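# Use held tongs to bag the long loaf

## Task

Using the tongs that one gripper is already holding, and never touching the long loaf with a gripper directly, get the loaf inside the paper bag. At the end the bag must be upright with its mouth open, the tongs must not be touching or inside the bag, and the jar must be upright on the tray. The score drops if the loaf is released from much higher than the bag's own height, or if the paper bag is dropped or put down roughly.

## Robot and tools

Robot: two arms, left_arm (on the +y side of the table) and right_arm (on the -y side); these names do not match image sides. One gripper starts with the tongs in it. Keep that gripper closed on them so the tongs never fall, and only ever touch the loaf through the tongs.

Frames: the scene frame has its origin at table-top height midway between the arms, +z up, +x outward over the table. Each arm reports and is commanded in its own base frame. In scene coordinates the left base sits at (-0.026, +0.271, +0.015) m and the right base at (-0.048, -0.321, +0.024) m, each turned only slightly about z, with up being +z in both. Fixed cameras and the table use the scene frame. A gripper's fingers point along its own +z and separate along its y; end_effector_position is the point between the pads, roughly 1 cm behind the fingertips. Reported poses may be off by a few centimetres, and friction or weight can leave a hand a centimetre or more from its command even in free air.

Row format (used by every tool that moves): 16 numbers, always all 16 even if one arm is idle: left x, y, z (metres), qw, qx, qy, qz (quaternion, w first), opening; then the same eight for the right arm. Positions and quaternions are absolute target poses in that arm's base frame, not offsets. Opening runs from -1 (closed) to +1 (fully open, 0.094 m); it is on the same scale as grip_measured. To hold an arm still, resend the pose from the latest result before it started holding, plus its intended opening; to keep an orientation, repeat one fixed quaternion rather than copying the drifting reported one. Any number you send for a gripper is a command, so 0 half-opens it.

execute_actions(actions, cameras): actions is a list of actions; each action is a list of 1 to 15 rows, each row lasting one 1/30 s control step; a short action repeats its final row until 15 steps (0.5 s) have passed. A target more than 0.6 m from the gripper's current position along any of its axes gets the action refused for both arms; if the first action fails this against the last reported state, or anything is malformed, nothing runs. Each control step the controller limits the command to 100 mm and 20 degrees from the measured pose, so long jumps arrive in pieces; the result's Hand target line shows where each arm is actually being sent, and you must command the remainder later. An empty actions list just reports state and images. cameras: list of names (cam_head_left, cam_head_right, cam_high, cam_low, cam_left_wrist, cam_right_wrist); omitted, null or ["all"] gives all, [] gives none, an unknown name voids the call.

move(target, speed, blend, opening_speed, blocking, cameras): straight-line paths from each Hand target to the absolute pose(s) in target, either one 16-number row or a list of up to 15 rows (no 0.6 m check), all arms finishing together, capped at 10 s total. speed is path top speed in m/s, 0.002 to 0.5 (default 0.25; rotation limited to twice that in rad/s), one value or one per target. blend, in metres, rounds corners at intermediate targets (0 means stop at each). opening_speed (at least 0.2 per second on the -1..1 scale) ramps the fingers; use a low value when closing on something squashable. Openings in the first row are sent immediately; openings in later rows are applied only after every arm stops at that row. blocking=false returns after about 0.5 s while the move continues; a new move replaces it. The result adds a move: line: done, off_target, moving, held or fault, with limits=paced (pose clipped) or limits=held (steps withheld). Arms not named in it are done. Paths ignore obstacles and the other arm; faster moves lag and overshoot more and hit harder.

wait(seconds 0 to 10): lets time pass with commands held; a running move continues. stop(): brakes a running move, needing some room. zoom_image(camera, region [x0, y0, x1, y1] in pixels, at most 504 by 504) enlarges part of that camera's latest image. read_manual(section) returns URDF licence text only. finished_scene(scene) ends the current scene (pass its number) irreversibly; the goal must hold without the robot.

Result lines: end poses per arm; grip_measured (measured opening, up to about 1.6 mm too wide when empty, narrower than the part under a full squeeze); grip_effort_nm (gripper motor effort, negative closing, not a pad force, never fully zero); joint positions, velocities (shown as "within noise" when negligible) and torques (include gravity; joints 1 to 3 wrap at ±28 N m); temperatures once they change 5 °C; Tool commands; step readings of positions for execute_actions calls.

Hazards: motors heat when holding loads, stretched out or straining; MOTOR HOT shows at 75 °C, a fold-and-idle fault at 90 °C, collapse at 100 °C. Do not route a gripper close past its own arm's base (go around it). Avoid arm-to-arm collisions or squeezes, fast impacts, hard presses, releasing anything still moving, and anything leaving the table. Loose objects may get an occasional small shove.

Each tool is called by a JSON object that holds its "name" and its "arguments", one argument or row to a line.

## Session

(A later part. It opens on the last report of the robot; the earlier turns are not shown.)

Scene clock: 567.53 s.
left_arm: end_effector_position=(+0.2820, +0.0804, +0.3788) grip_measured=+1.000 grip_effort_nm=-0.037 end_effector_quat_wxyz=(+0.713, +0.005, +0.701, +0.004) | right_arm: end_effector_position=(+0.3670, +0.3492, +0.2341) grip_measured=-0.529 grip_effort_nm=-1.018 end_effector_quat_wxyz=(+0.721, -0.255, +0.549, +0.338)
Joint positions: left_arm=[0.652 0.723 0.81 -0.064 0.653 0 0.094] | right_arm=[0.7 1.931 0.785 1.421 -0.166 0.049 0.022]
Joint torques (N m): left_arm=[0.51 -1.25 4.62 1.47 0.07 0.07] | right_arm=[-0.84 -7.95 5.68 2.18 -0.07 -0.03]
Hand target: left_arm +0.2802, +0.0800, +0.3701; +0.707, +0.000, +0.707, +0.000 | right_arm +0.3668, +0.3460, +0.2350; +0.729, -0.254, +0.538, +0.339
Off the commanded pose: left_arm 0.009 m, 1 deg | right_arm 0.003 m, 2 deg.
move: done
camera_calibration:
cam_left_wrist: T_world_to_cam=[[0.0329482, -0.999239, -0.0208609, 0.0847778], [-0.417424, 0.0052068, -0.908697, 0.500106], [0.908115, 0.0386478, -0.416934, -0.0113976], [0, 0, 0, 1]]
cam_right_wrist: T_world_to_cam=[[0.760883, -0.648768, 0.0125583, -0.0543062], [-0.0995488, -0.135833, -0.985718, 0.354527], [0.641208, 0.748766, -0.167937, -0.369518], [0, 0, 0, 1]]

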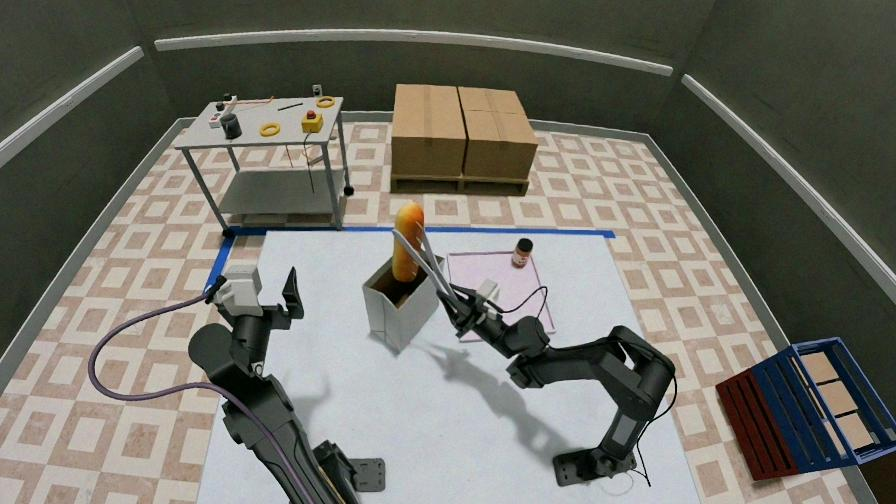

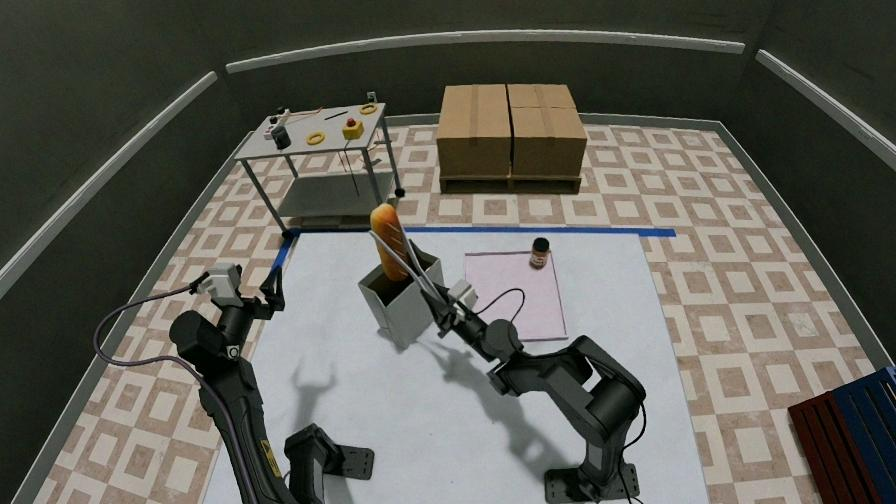

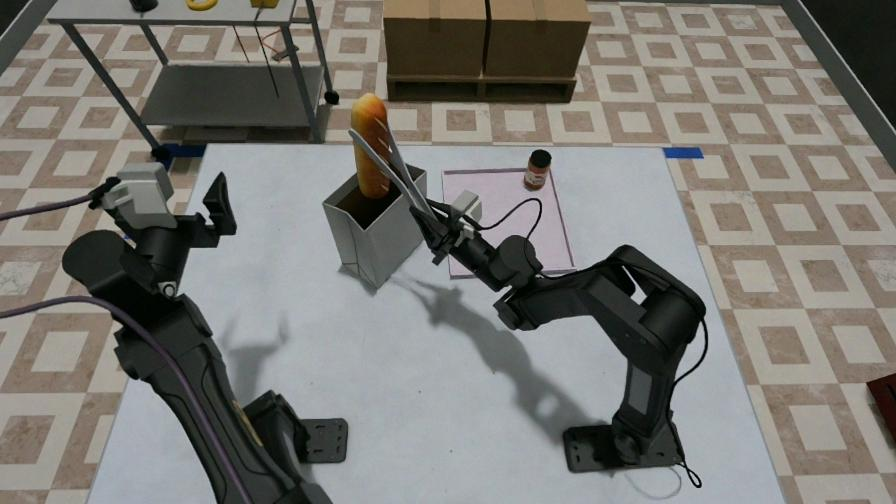

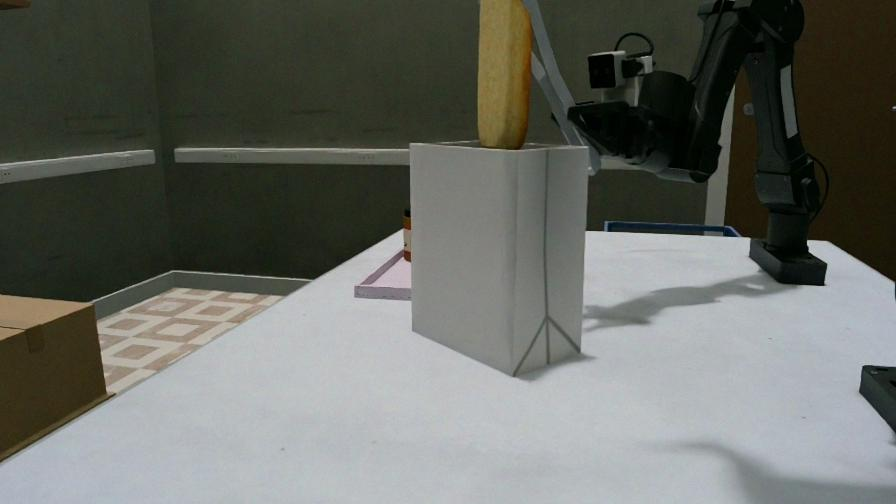

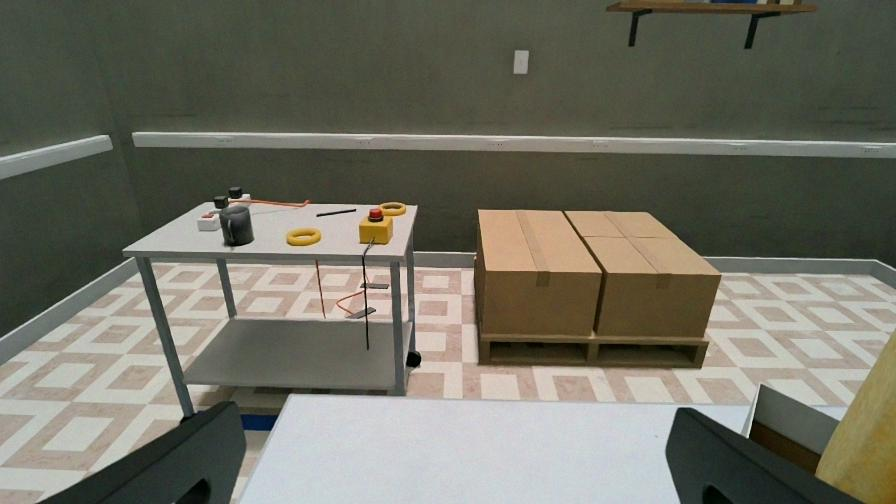

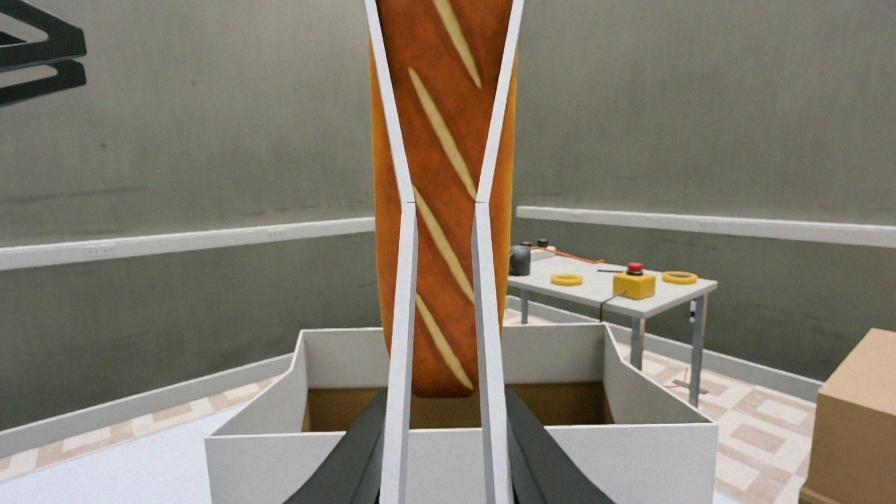

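{"name": "move", "arguments": {
  "target": [0.28,0.08,0.37,0.707,0,0.707,0,1,0.368,0.347,0.180,0.7330,-0.2550,0.5395,0.3404,-0.60],
  "speed": 0.04
}}

{"name": "zoom_image", "arguments": {
  "camera": "cam_high",
  "region": [280, 60, 540, 320]
}}

{"name": "zoom_image", "arguments": {
  "camera": "cam_head_right",
  "region": [320, 140, 520, 360]
}}

Scene clock: 575.40 s.
left_arm: end_effector_position=(+0.2820, +0.0804, +0.3788) grip_measured=+1.000 grip_effort_nm=-0.037 end_effector_quat_wxyz=(+0.713, +0.005, +0.701, +0.004) | right_arm: end_effector_position=(+0.3683, +0.3508, +0.1799) grip_measured=-0.529 grip_effort_nm=-1.023 end_effector_quat_wxyz=(+0.703, -0.264, +0.571, +0.331)
Joint positions: left_arm=[0.652 0.723 0.81 -0.064 0.653 0 0.094] | right_arm=[0.7 2.074 0.758 1.529 -0.168 0.043 0.022]
Joint torques (N m): left_arm=[0.47 -1.22 4.51 1.5 0.05 0.05] | right_arm=[-0.9 -8.38 4.75 2.26 -0.09 -0.07]
Hand target: left_arm +0.2802, +0.0800, +0.3701; +0.707, +0.000, +0.707, +0.000 | right_arm +0.3680, +0.3471, +0.1803; +0.712, -0.264, +0.560, +0.330
Off the commanded pose: left_arm 0.009 m, 1 deg | right_arm 0.004 m, 5 deg.
joint sent to its limit (right arm) — joint 4 (wrist pitch), upper limit. The joint targets are off in orientation, not in position.
move: off_target (right_arm)
camera_calibration:
cam_left_wrist: T_world_to_cam=[[0.0329482, -0.999239, -0.0208609, 0.0847778], [-0.417424, 0.0052068, -0.908697, 0.500106], [0.908115, 0.0386478, -0.416934, -0.0113976], [0, 0, 0, 1]]
cam_right_wrist: T_world_to_cam=[[0.76178, -0.64777, 0.00924179, -0.0536456], [-0.140675, -0.179326, -0.97368, 0.329736], [0.632378, 0.74043, -0.227731, -0.363715], [0, 0, 0, 1]]

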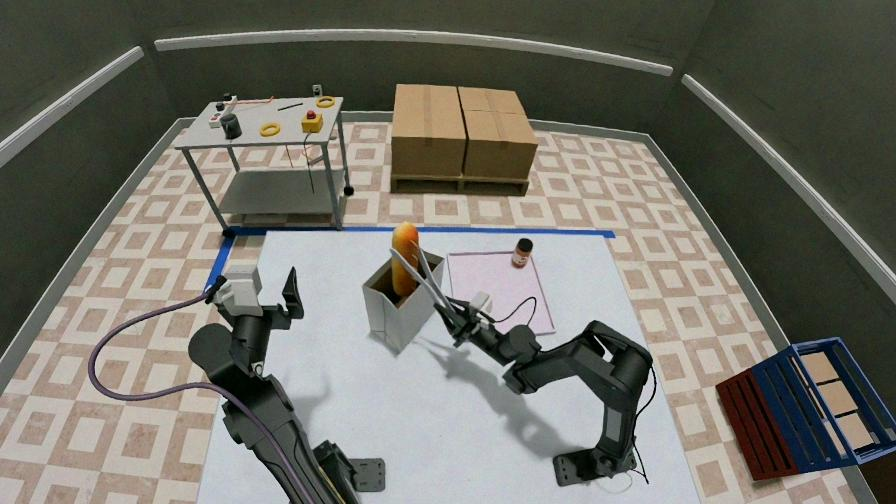

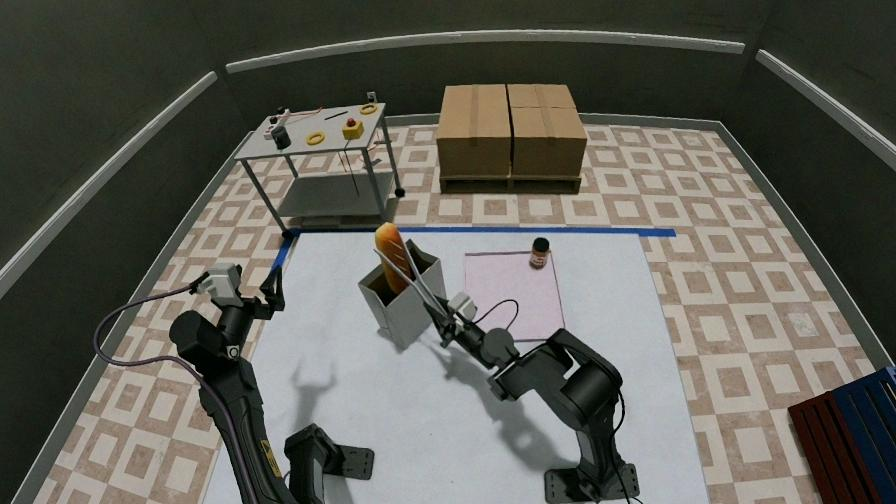

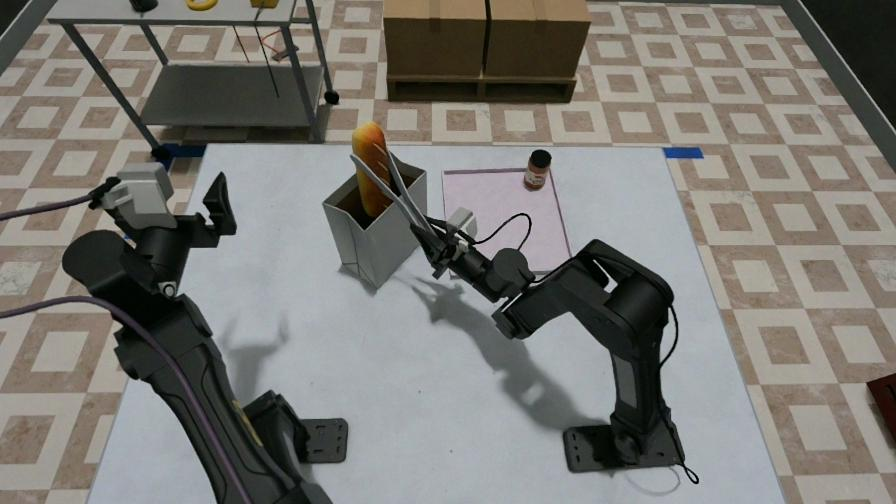

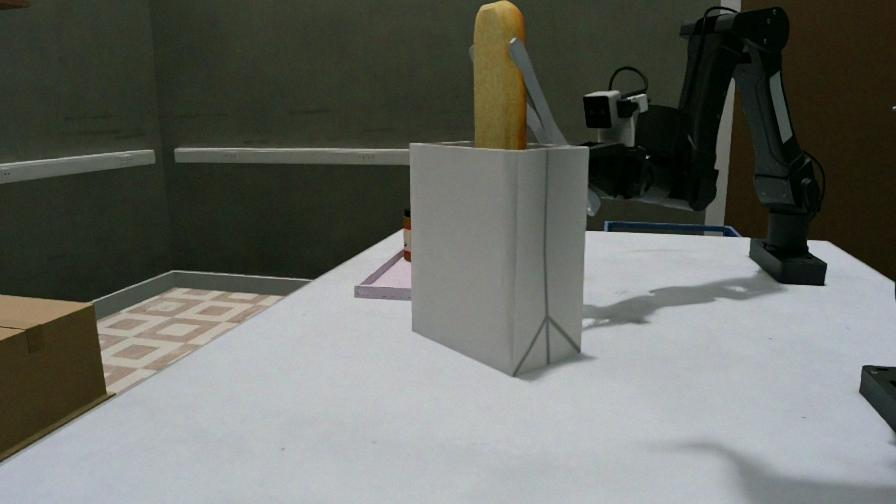

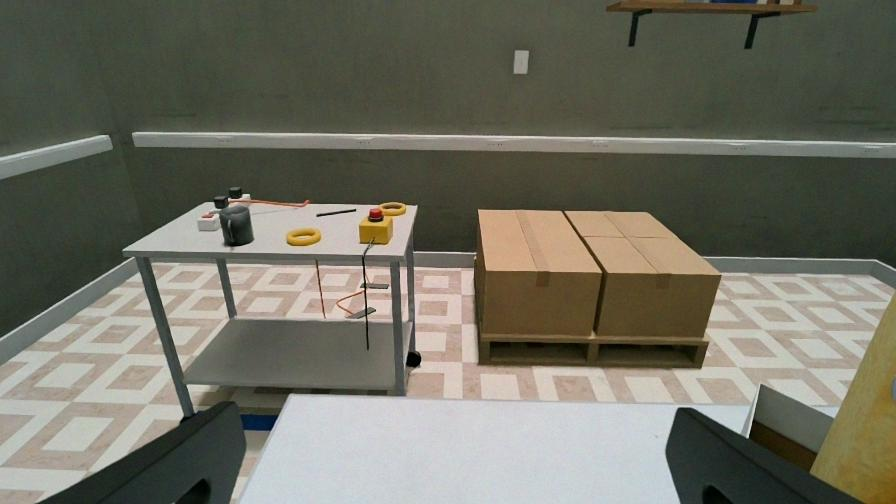

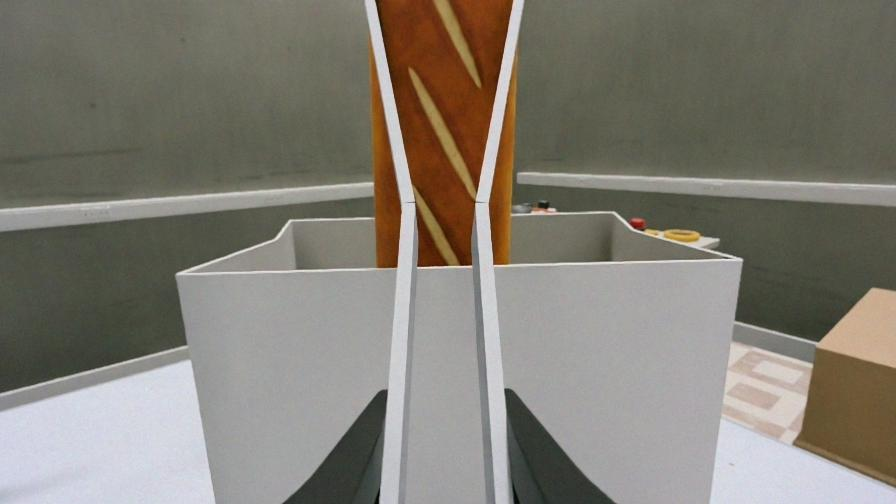

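Scaled by 1.938.

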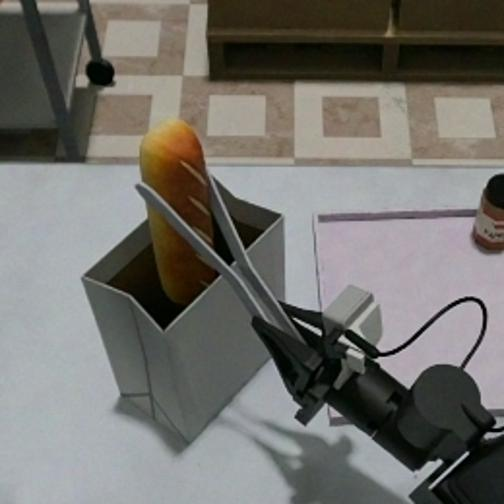

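Scaled by 2.291.

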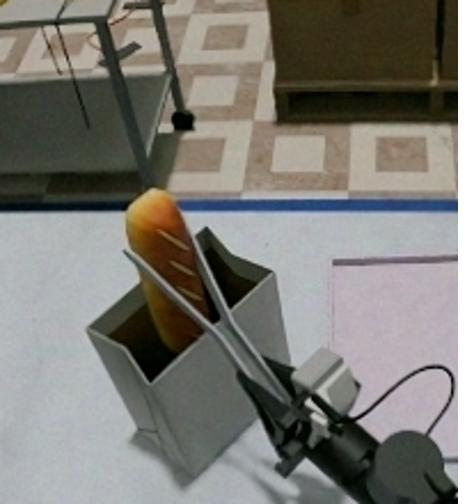

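{"name": "move", "arguments": {
  "target": [0.28,0.08,0.37,0.707,0,0.707,0,1,0.368,0.347,0.180,0.712,-0.264,0.560,0.330,-0.15],
  "speed": 0.04,
  "opening_speed": 0.4
}}

{"name": "zoom_image", "arguments": {
  "camera": "cam_high",
  "region": [280, 60, 540, 320]
}}

Scene clock: 581.93 s.
left_arm: end_effector_position=(+0.2820, +0.0804, +0.3788) grip_measured=+1.000 grip_effort_nm=-0.037 end_effector_quat_wxyz=(+0.713, +0.005, +0.701, +0.004) | right_arm: end_effector_position=(+0.3672, +0.3499, +0.1862) grip_measured=-0.152 grip_effort_nm=0.110 end_effector_quat_wxyz=(+0.711, -0.262, +0.561, +0.333)
Joint positions: left_arm=[0.652 0.723 0.81 -0.064 0.653 0 0.094] | right_arm=[0.7 2.074 0.758 1.556 -0.169 0.042 0.04]
Joint torques (N m): left_arm=[0.69 -1.22 4.52 1.53 0.05 0.01] | right_arm=[-0.88 -8.35 4.68 1.98 -0.07 -0.07]
Hand target: left_arm +0.2802, +0.0800, +0.3701; +0.707, +0.000, +0.707, +0.000 | right_arm +0.3679, +0.3471, +0.1802; +0.712, -0.264, +0.561, +0.330
Off the commanded pose: left_arm 0.009 m, 1 deg | right_arm 0.007 m, 0 deg.
joint sent to its limit (right arm) — joint 4 (wrist pitch), upper limit. The joint targets still meet the commanded pose.
move: done
camera_calibration:
cam_left_wrist: T_world_to_cam=[[0.0329482, -0.999239, -0.0208609, 0.0847778], [-0.417424, 0.0052068, -0.908697, 0.500106], [0.908115, 0.0386478, -0.416934, -0.0113976], [0, 0, 0, 1]]
cam_right_wrist: T_world_to_cam=[[0.761604, -0.647873, 0.0147847, -0.0543283], [-0.120111, -0.163541, -0.979197, 0.323514], [0.636814, 0.743985, -0.20237, -0.368483], [0, 0, 0, 1]]

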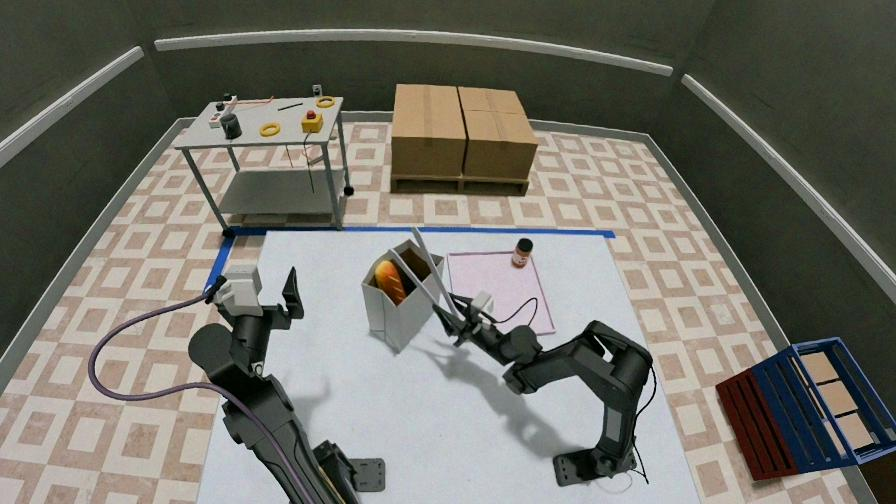

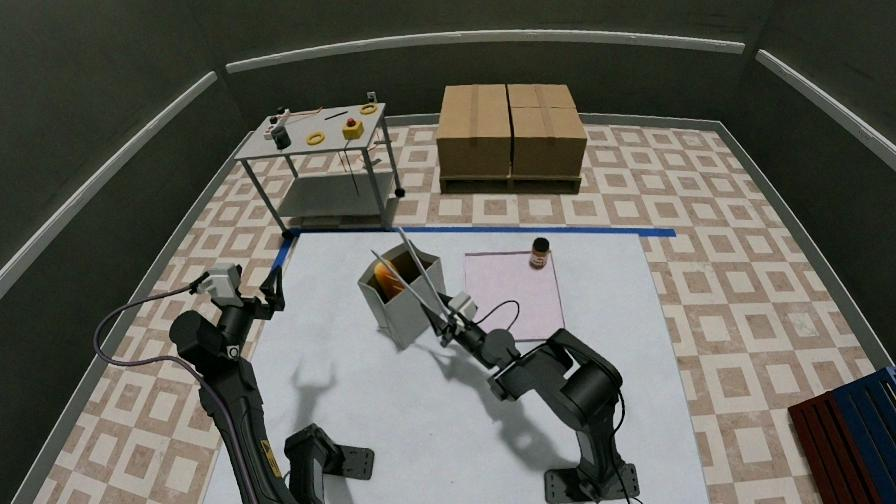

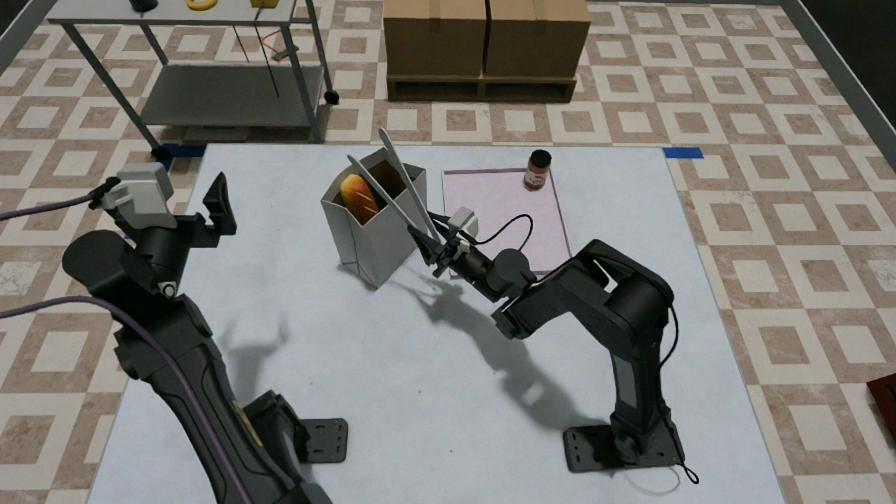

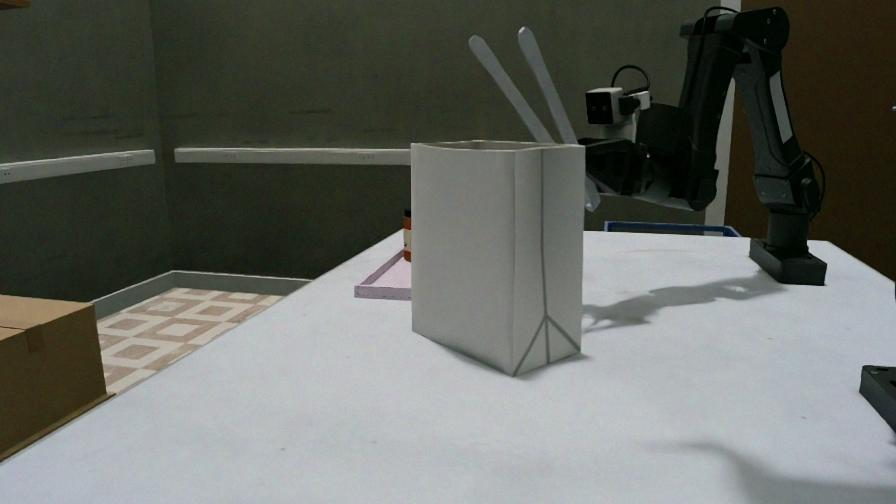

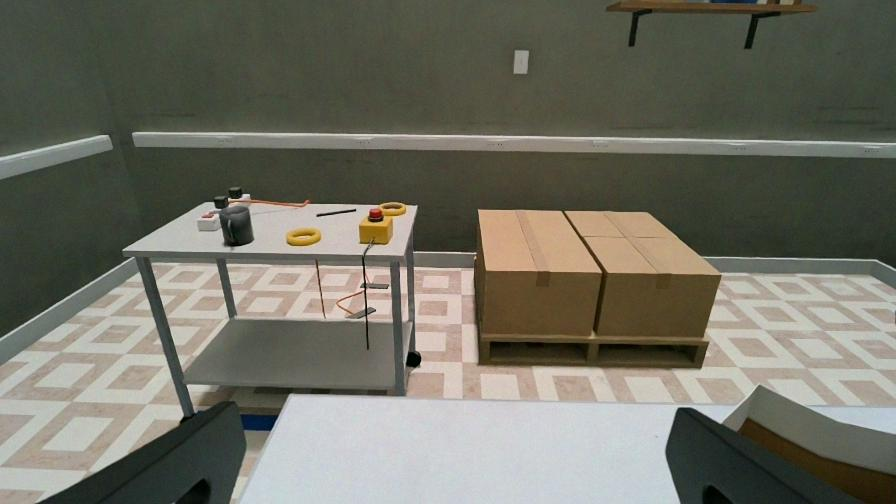

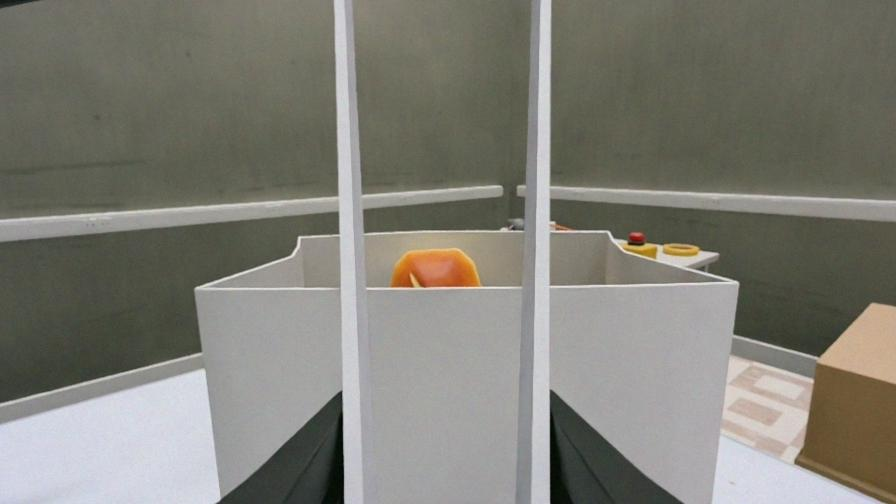

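Scaled by 1.938.

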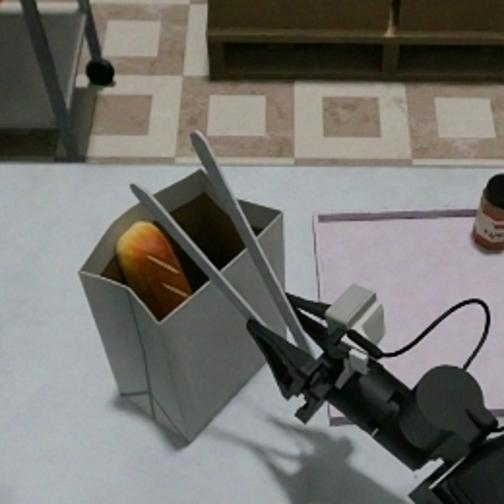

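Loaf is in. Raise and retreat.

{"name": "move", "arguments": {
  "target": [
    [0.28,0.08,0.37,0.707,0,0.707,0,1,0.366,0.345,0.27,0.712,-0.264,0.560,0.330,-0.15],
    [0.28,0.08,0.37,0.707,0,0.707,0,1,0.30,0.0,0.30,0.7071,0,0.7071,0,-0.15]
  ],
  "speed": [0.06,0.15],
  "blend": 0.02
}}

{"name": "zoom_image", "arguments": {
  "camera": "cam_high",
  "region": [280, 60, 620, 320]
}}

Scene clock: 591.53 s.
left_arm: end_effector_position=(+0.2820, +0.0804, +0.3788) grip_measured=+1.000 grip_effort_nm=-0.037 end_effector_quat_wxyz=(+0.713, +0.005, +0.701, +0.004) | right_arm: end_effector_position=(+0.3030, +0.0002, +0.2767) grip_measured=-0.152 grip_effort_nm=0.120 end_effector_quat_wxyz=(+0.687, +0.004, +0.726, +0.000)
Joint positions: left_arm=[0.652 0.723 0.81 -0.064 0.653 0 0.094] | right_arm=[0 0.608 0.452 0.101 0.005 0.006 0.04]
Joint torques (N m): left_arm=[0.36 -1.17 4.68 1.46 0.03 0.05] | right_arm=[-0.8 -1.11 12.03 1.97 -0.12 -0.07]
Hand target: left_arm +0.2802, +0.0800, +0.3701; +0.707, +0.000, +0.707, +0.000 | right_arm +0.2994, +0.0001, +0.2997; +0.707, +0.000, +0.707, +0.000
Off the commanded pose: left_arm 0.009 m, 1 deg | right_arm 0.023 m, 3 deg.
move: off_target (right_arm)
camera_calibration:
cam_left_wrist: T_world_to_cam=[[0.0329482, -0.999239, -0.0208609, 0.0847778], [-0.417424, 0.0052068, -0.908697, 0.500106], [0.908115, 0.0386478, -0.416934, -0.0113976], [0, 0, 0, 1]]
cam_right_wrist: T_world_to_cam=[[-0.00819131, -0.999895, 0.0119953, 0.000760866], [-0.475329, -0.00666037, -0.879783, 0.427291], [0.87977, -0.0129083, -0.475224, -0.0470874], [0, 0, 0, 1]]

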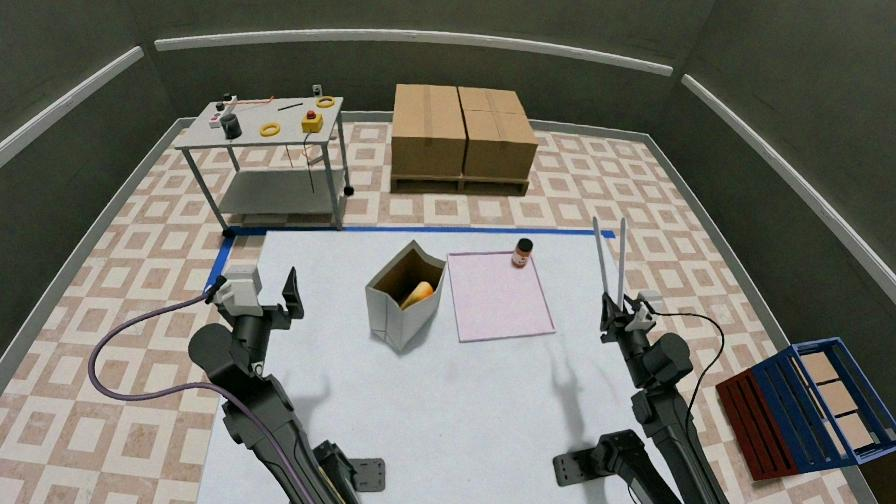

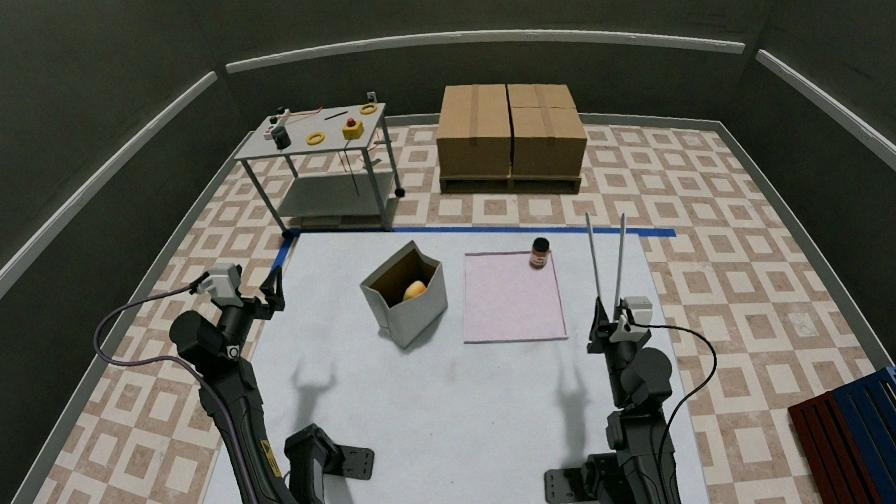

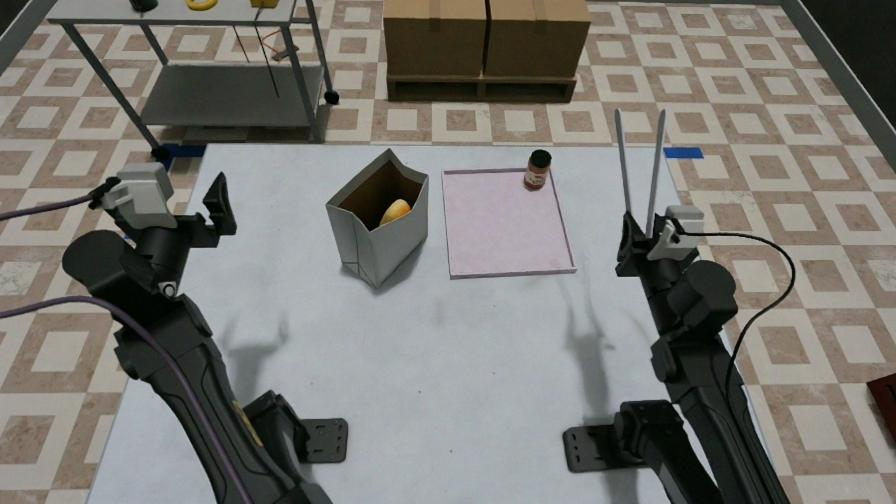

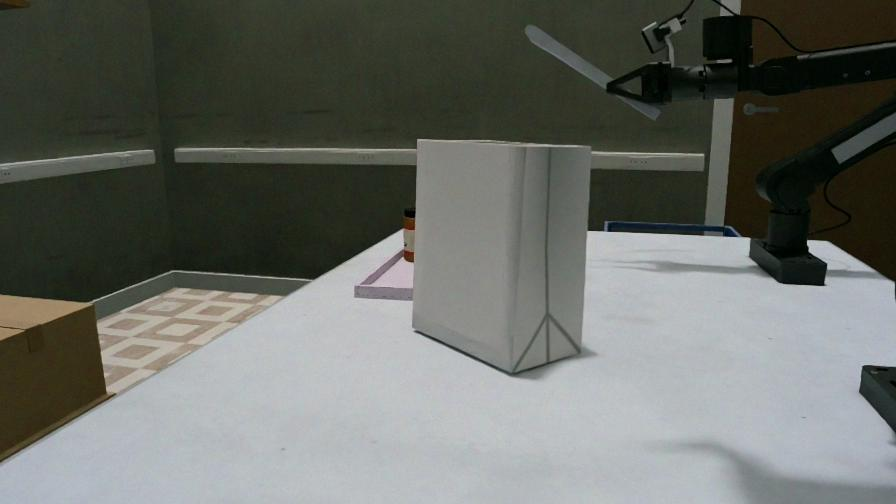

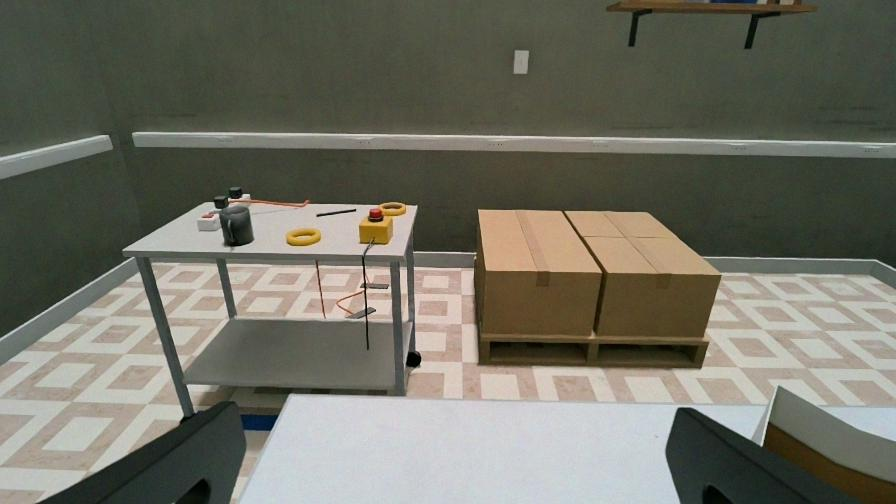

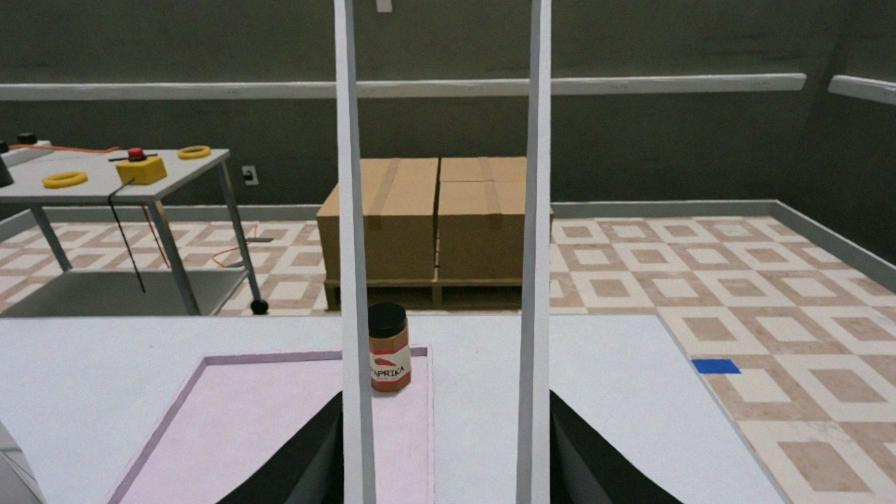

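Scaled by 1.482.

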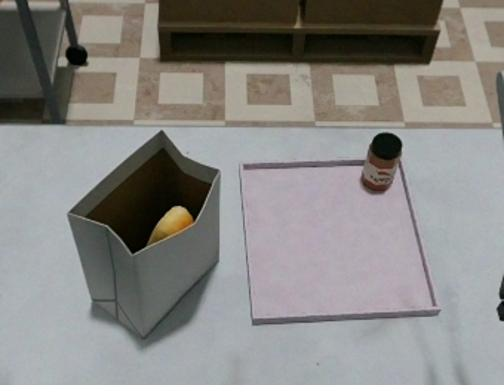

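{"name": "wait", "arguments": {
  "seconds": 0.5,
  "cameras": ["cam_high","cam_low"]
}}

{"name": "zoom_image", "arguments": {
  "camera": "cam_low",
  "region": [380, 120, 620, 400]
}}

Scene clock: 595.90 s.
left_arm: end_effector_position=(+0.2820, +0.0804, +0.3788) grip_measured=+1.000 grip_effort_nm=-0.042 end_effector_quat_wxyz=(+0.713, +0.005, +0.701, +0.004) | right_arm: end_effector_position=(+0.3030, +0.0003, +0.2764) grip_measured=-0.152 grip_effort_nm=0.110 end_effector_quat_wxyz=(+0.687, +0.003, +0.727, +0.000)
Joint positions: left_arm=[0.652 0.723 0.81 -0.064 0.653 0 0.094] | right_arm=[0 0.608 0.452 0.1 0.004 0.005 0.04]
Joint torques (N m): left_arm=[0.47 -1.16 4.46 1.51 0.09 0.03] | right_arm=[-0.81 -1.13 12.03 1.97 -0.12 -0.07]
Hand target: left_arm +0.2802, +0.0800, +0.3701; +0.707, +0.000, +0.707, +0.000 | right_arm +0.2994, +0.0000, +0.2998; +0.707, +0.000, +0.707, +0.000
Tool commands: left_gripper/opening=+1.0 right_gripper/opening=-0.15
Off the commanded pose: left_arm 0.009 m, 1 deg | right_arm 0.024 m, 3 deg.
wait: 0.50 s; at rest from the start
Images, in order: cam_high, cam_low.

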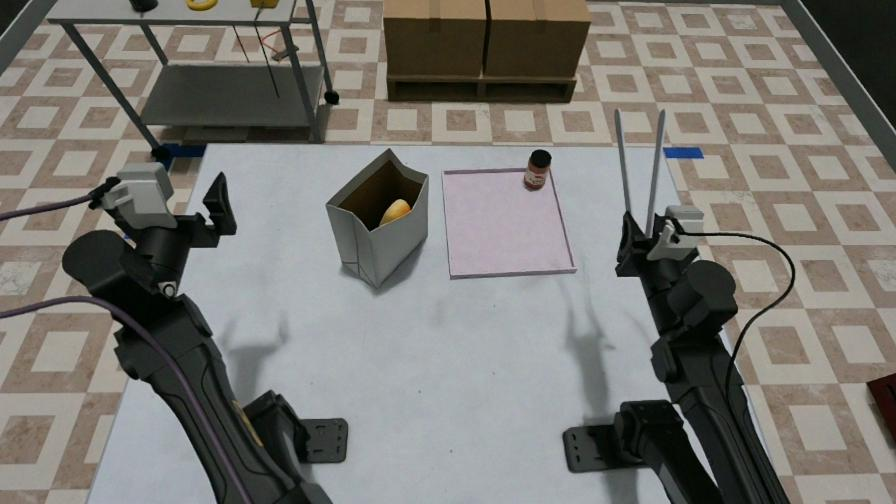

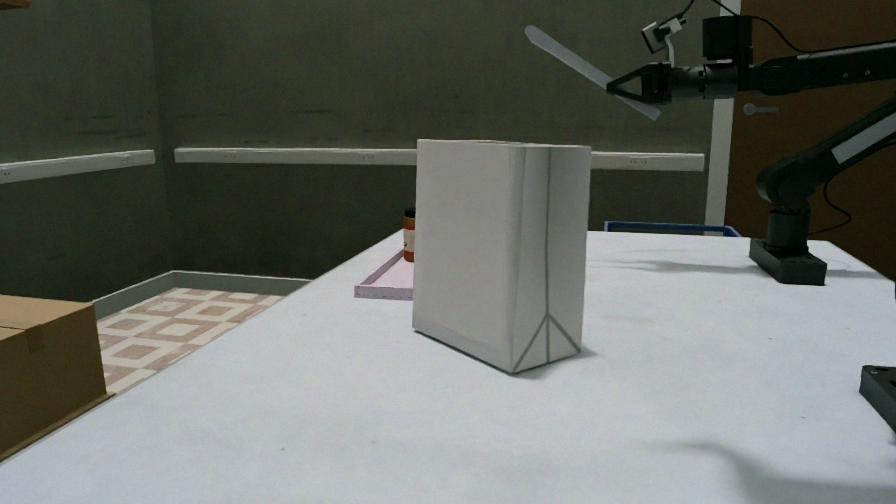

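Scaled by 1.800.

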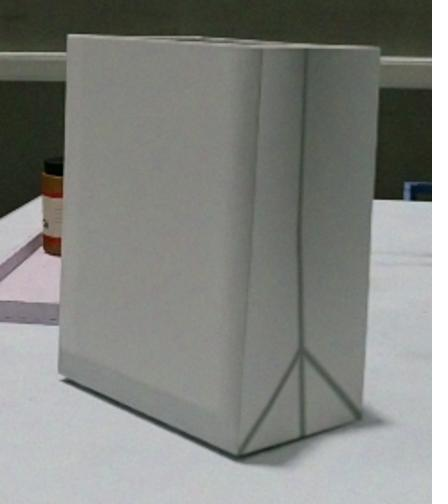

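{"name": "finished_scene", "arguments": {
  "scene": 2
}}

The scene is finished: the task was done.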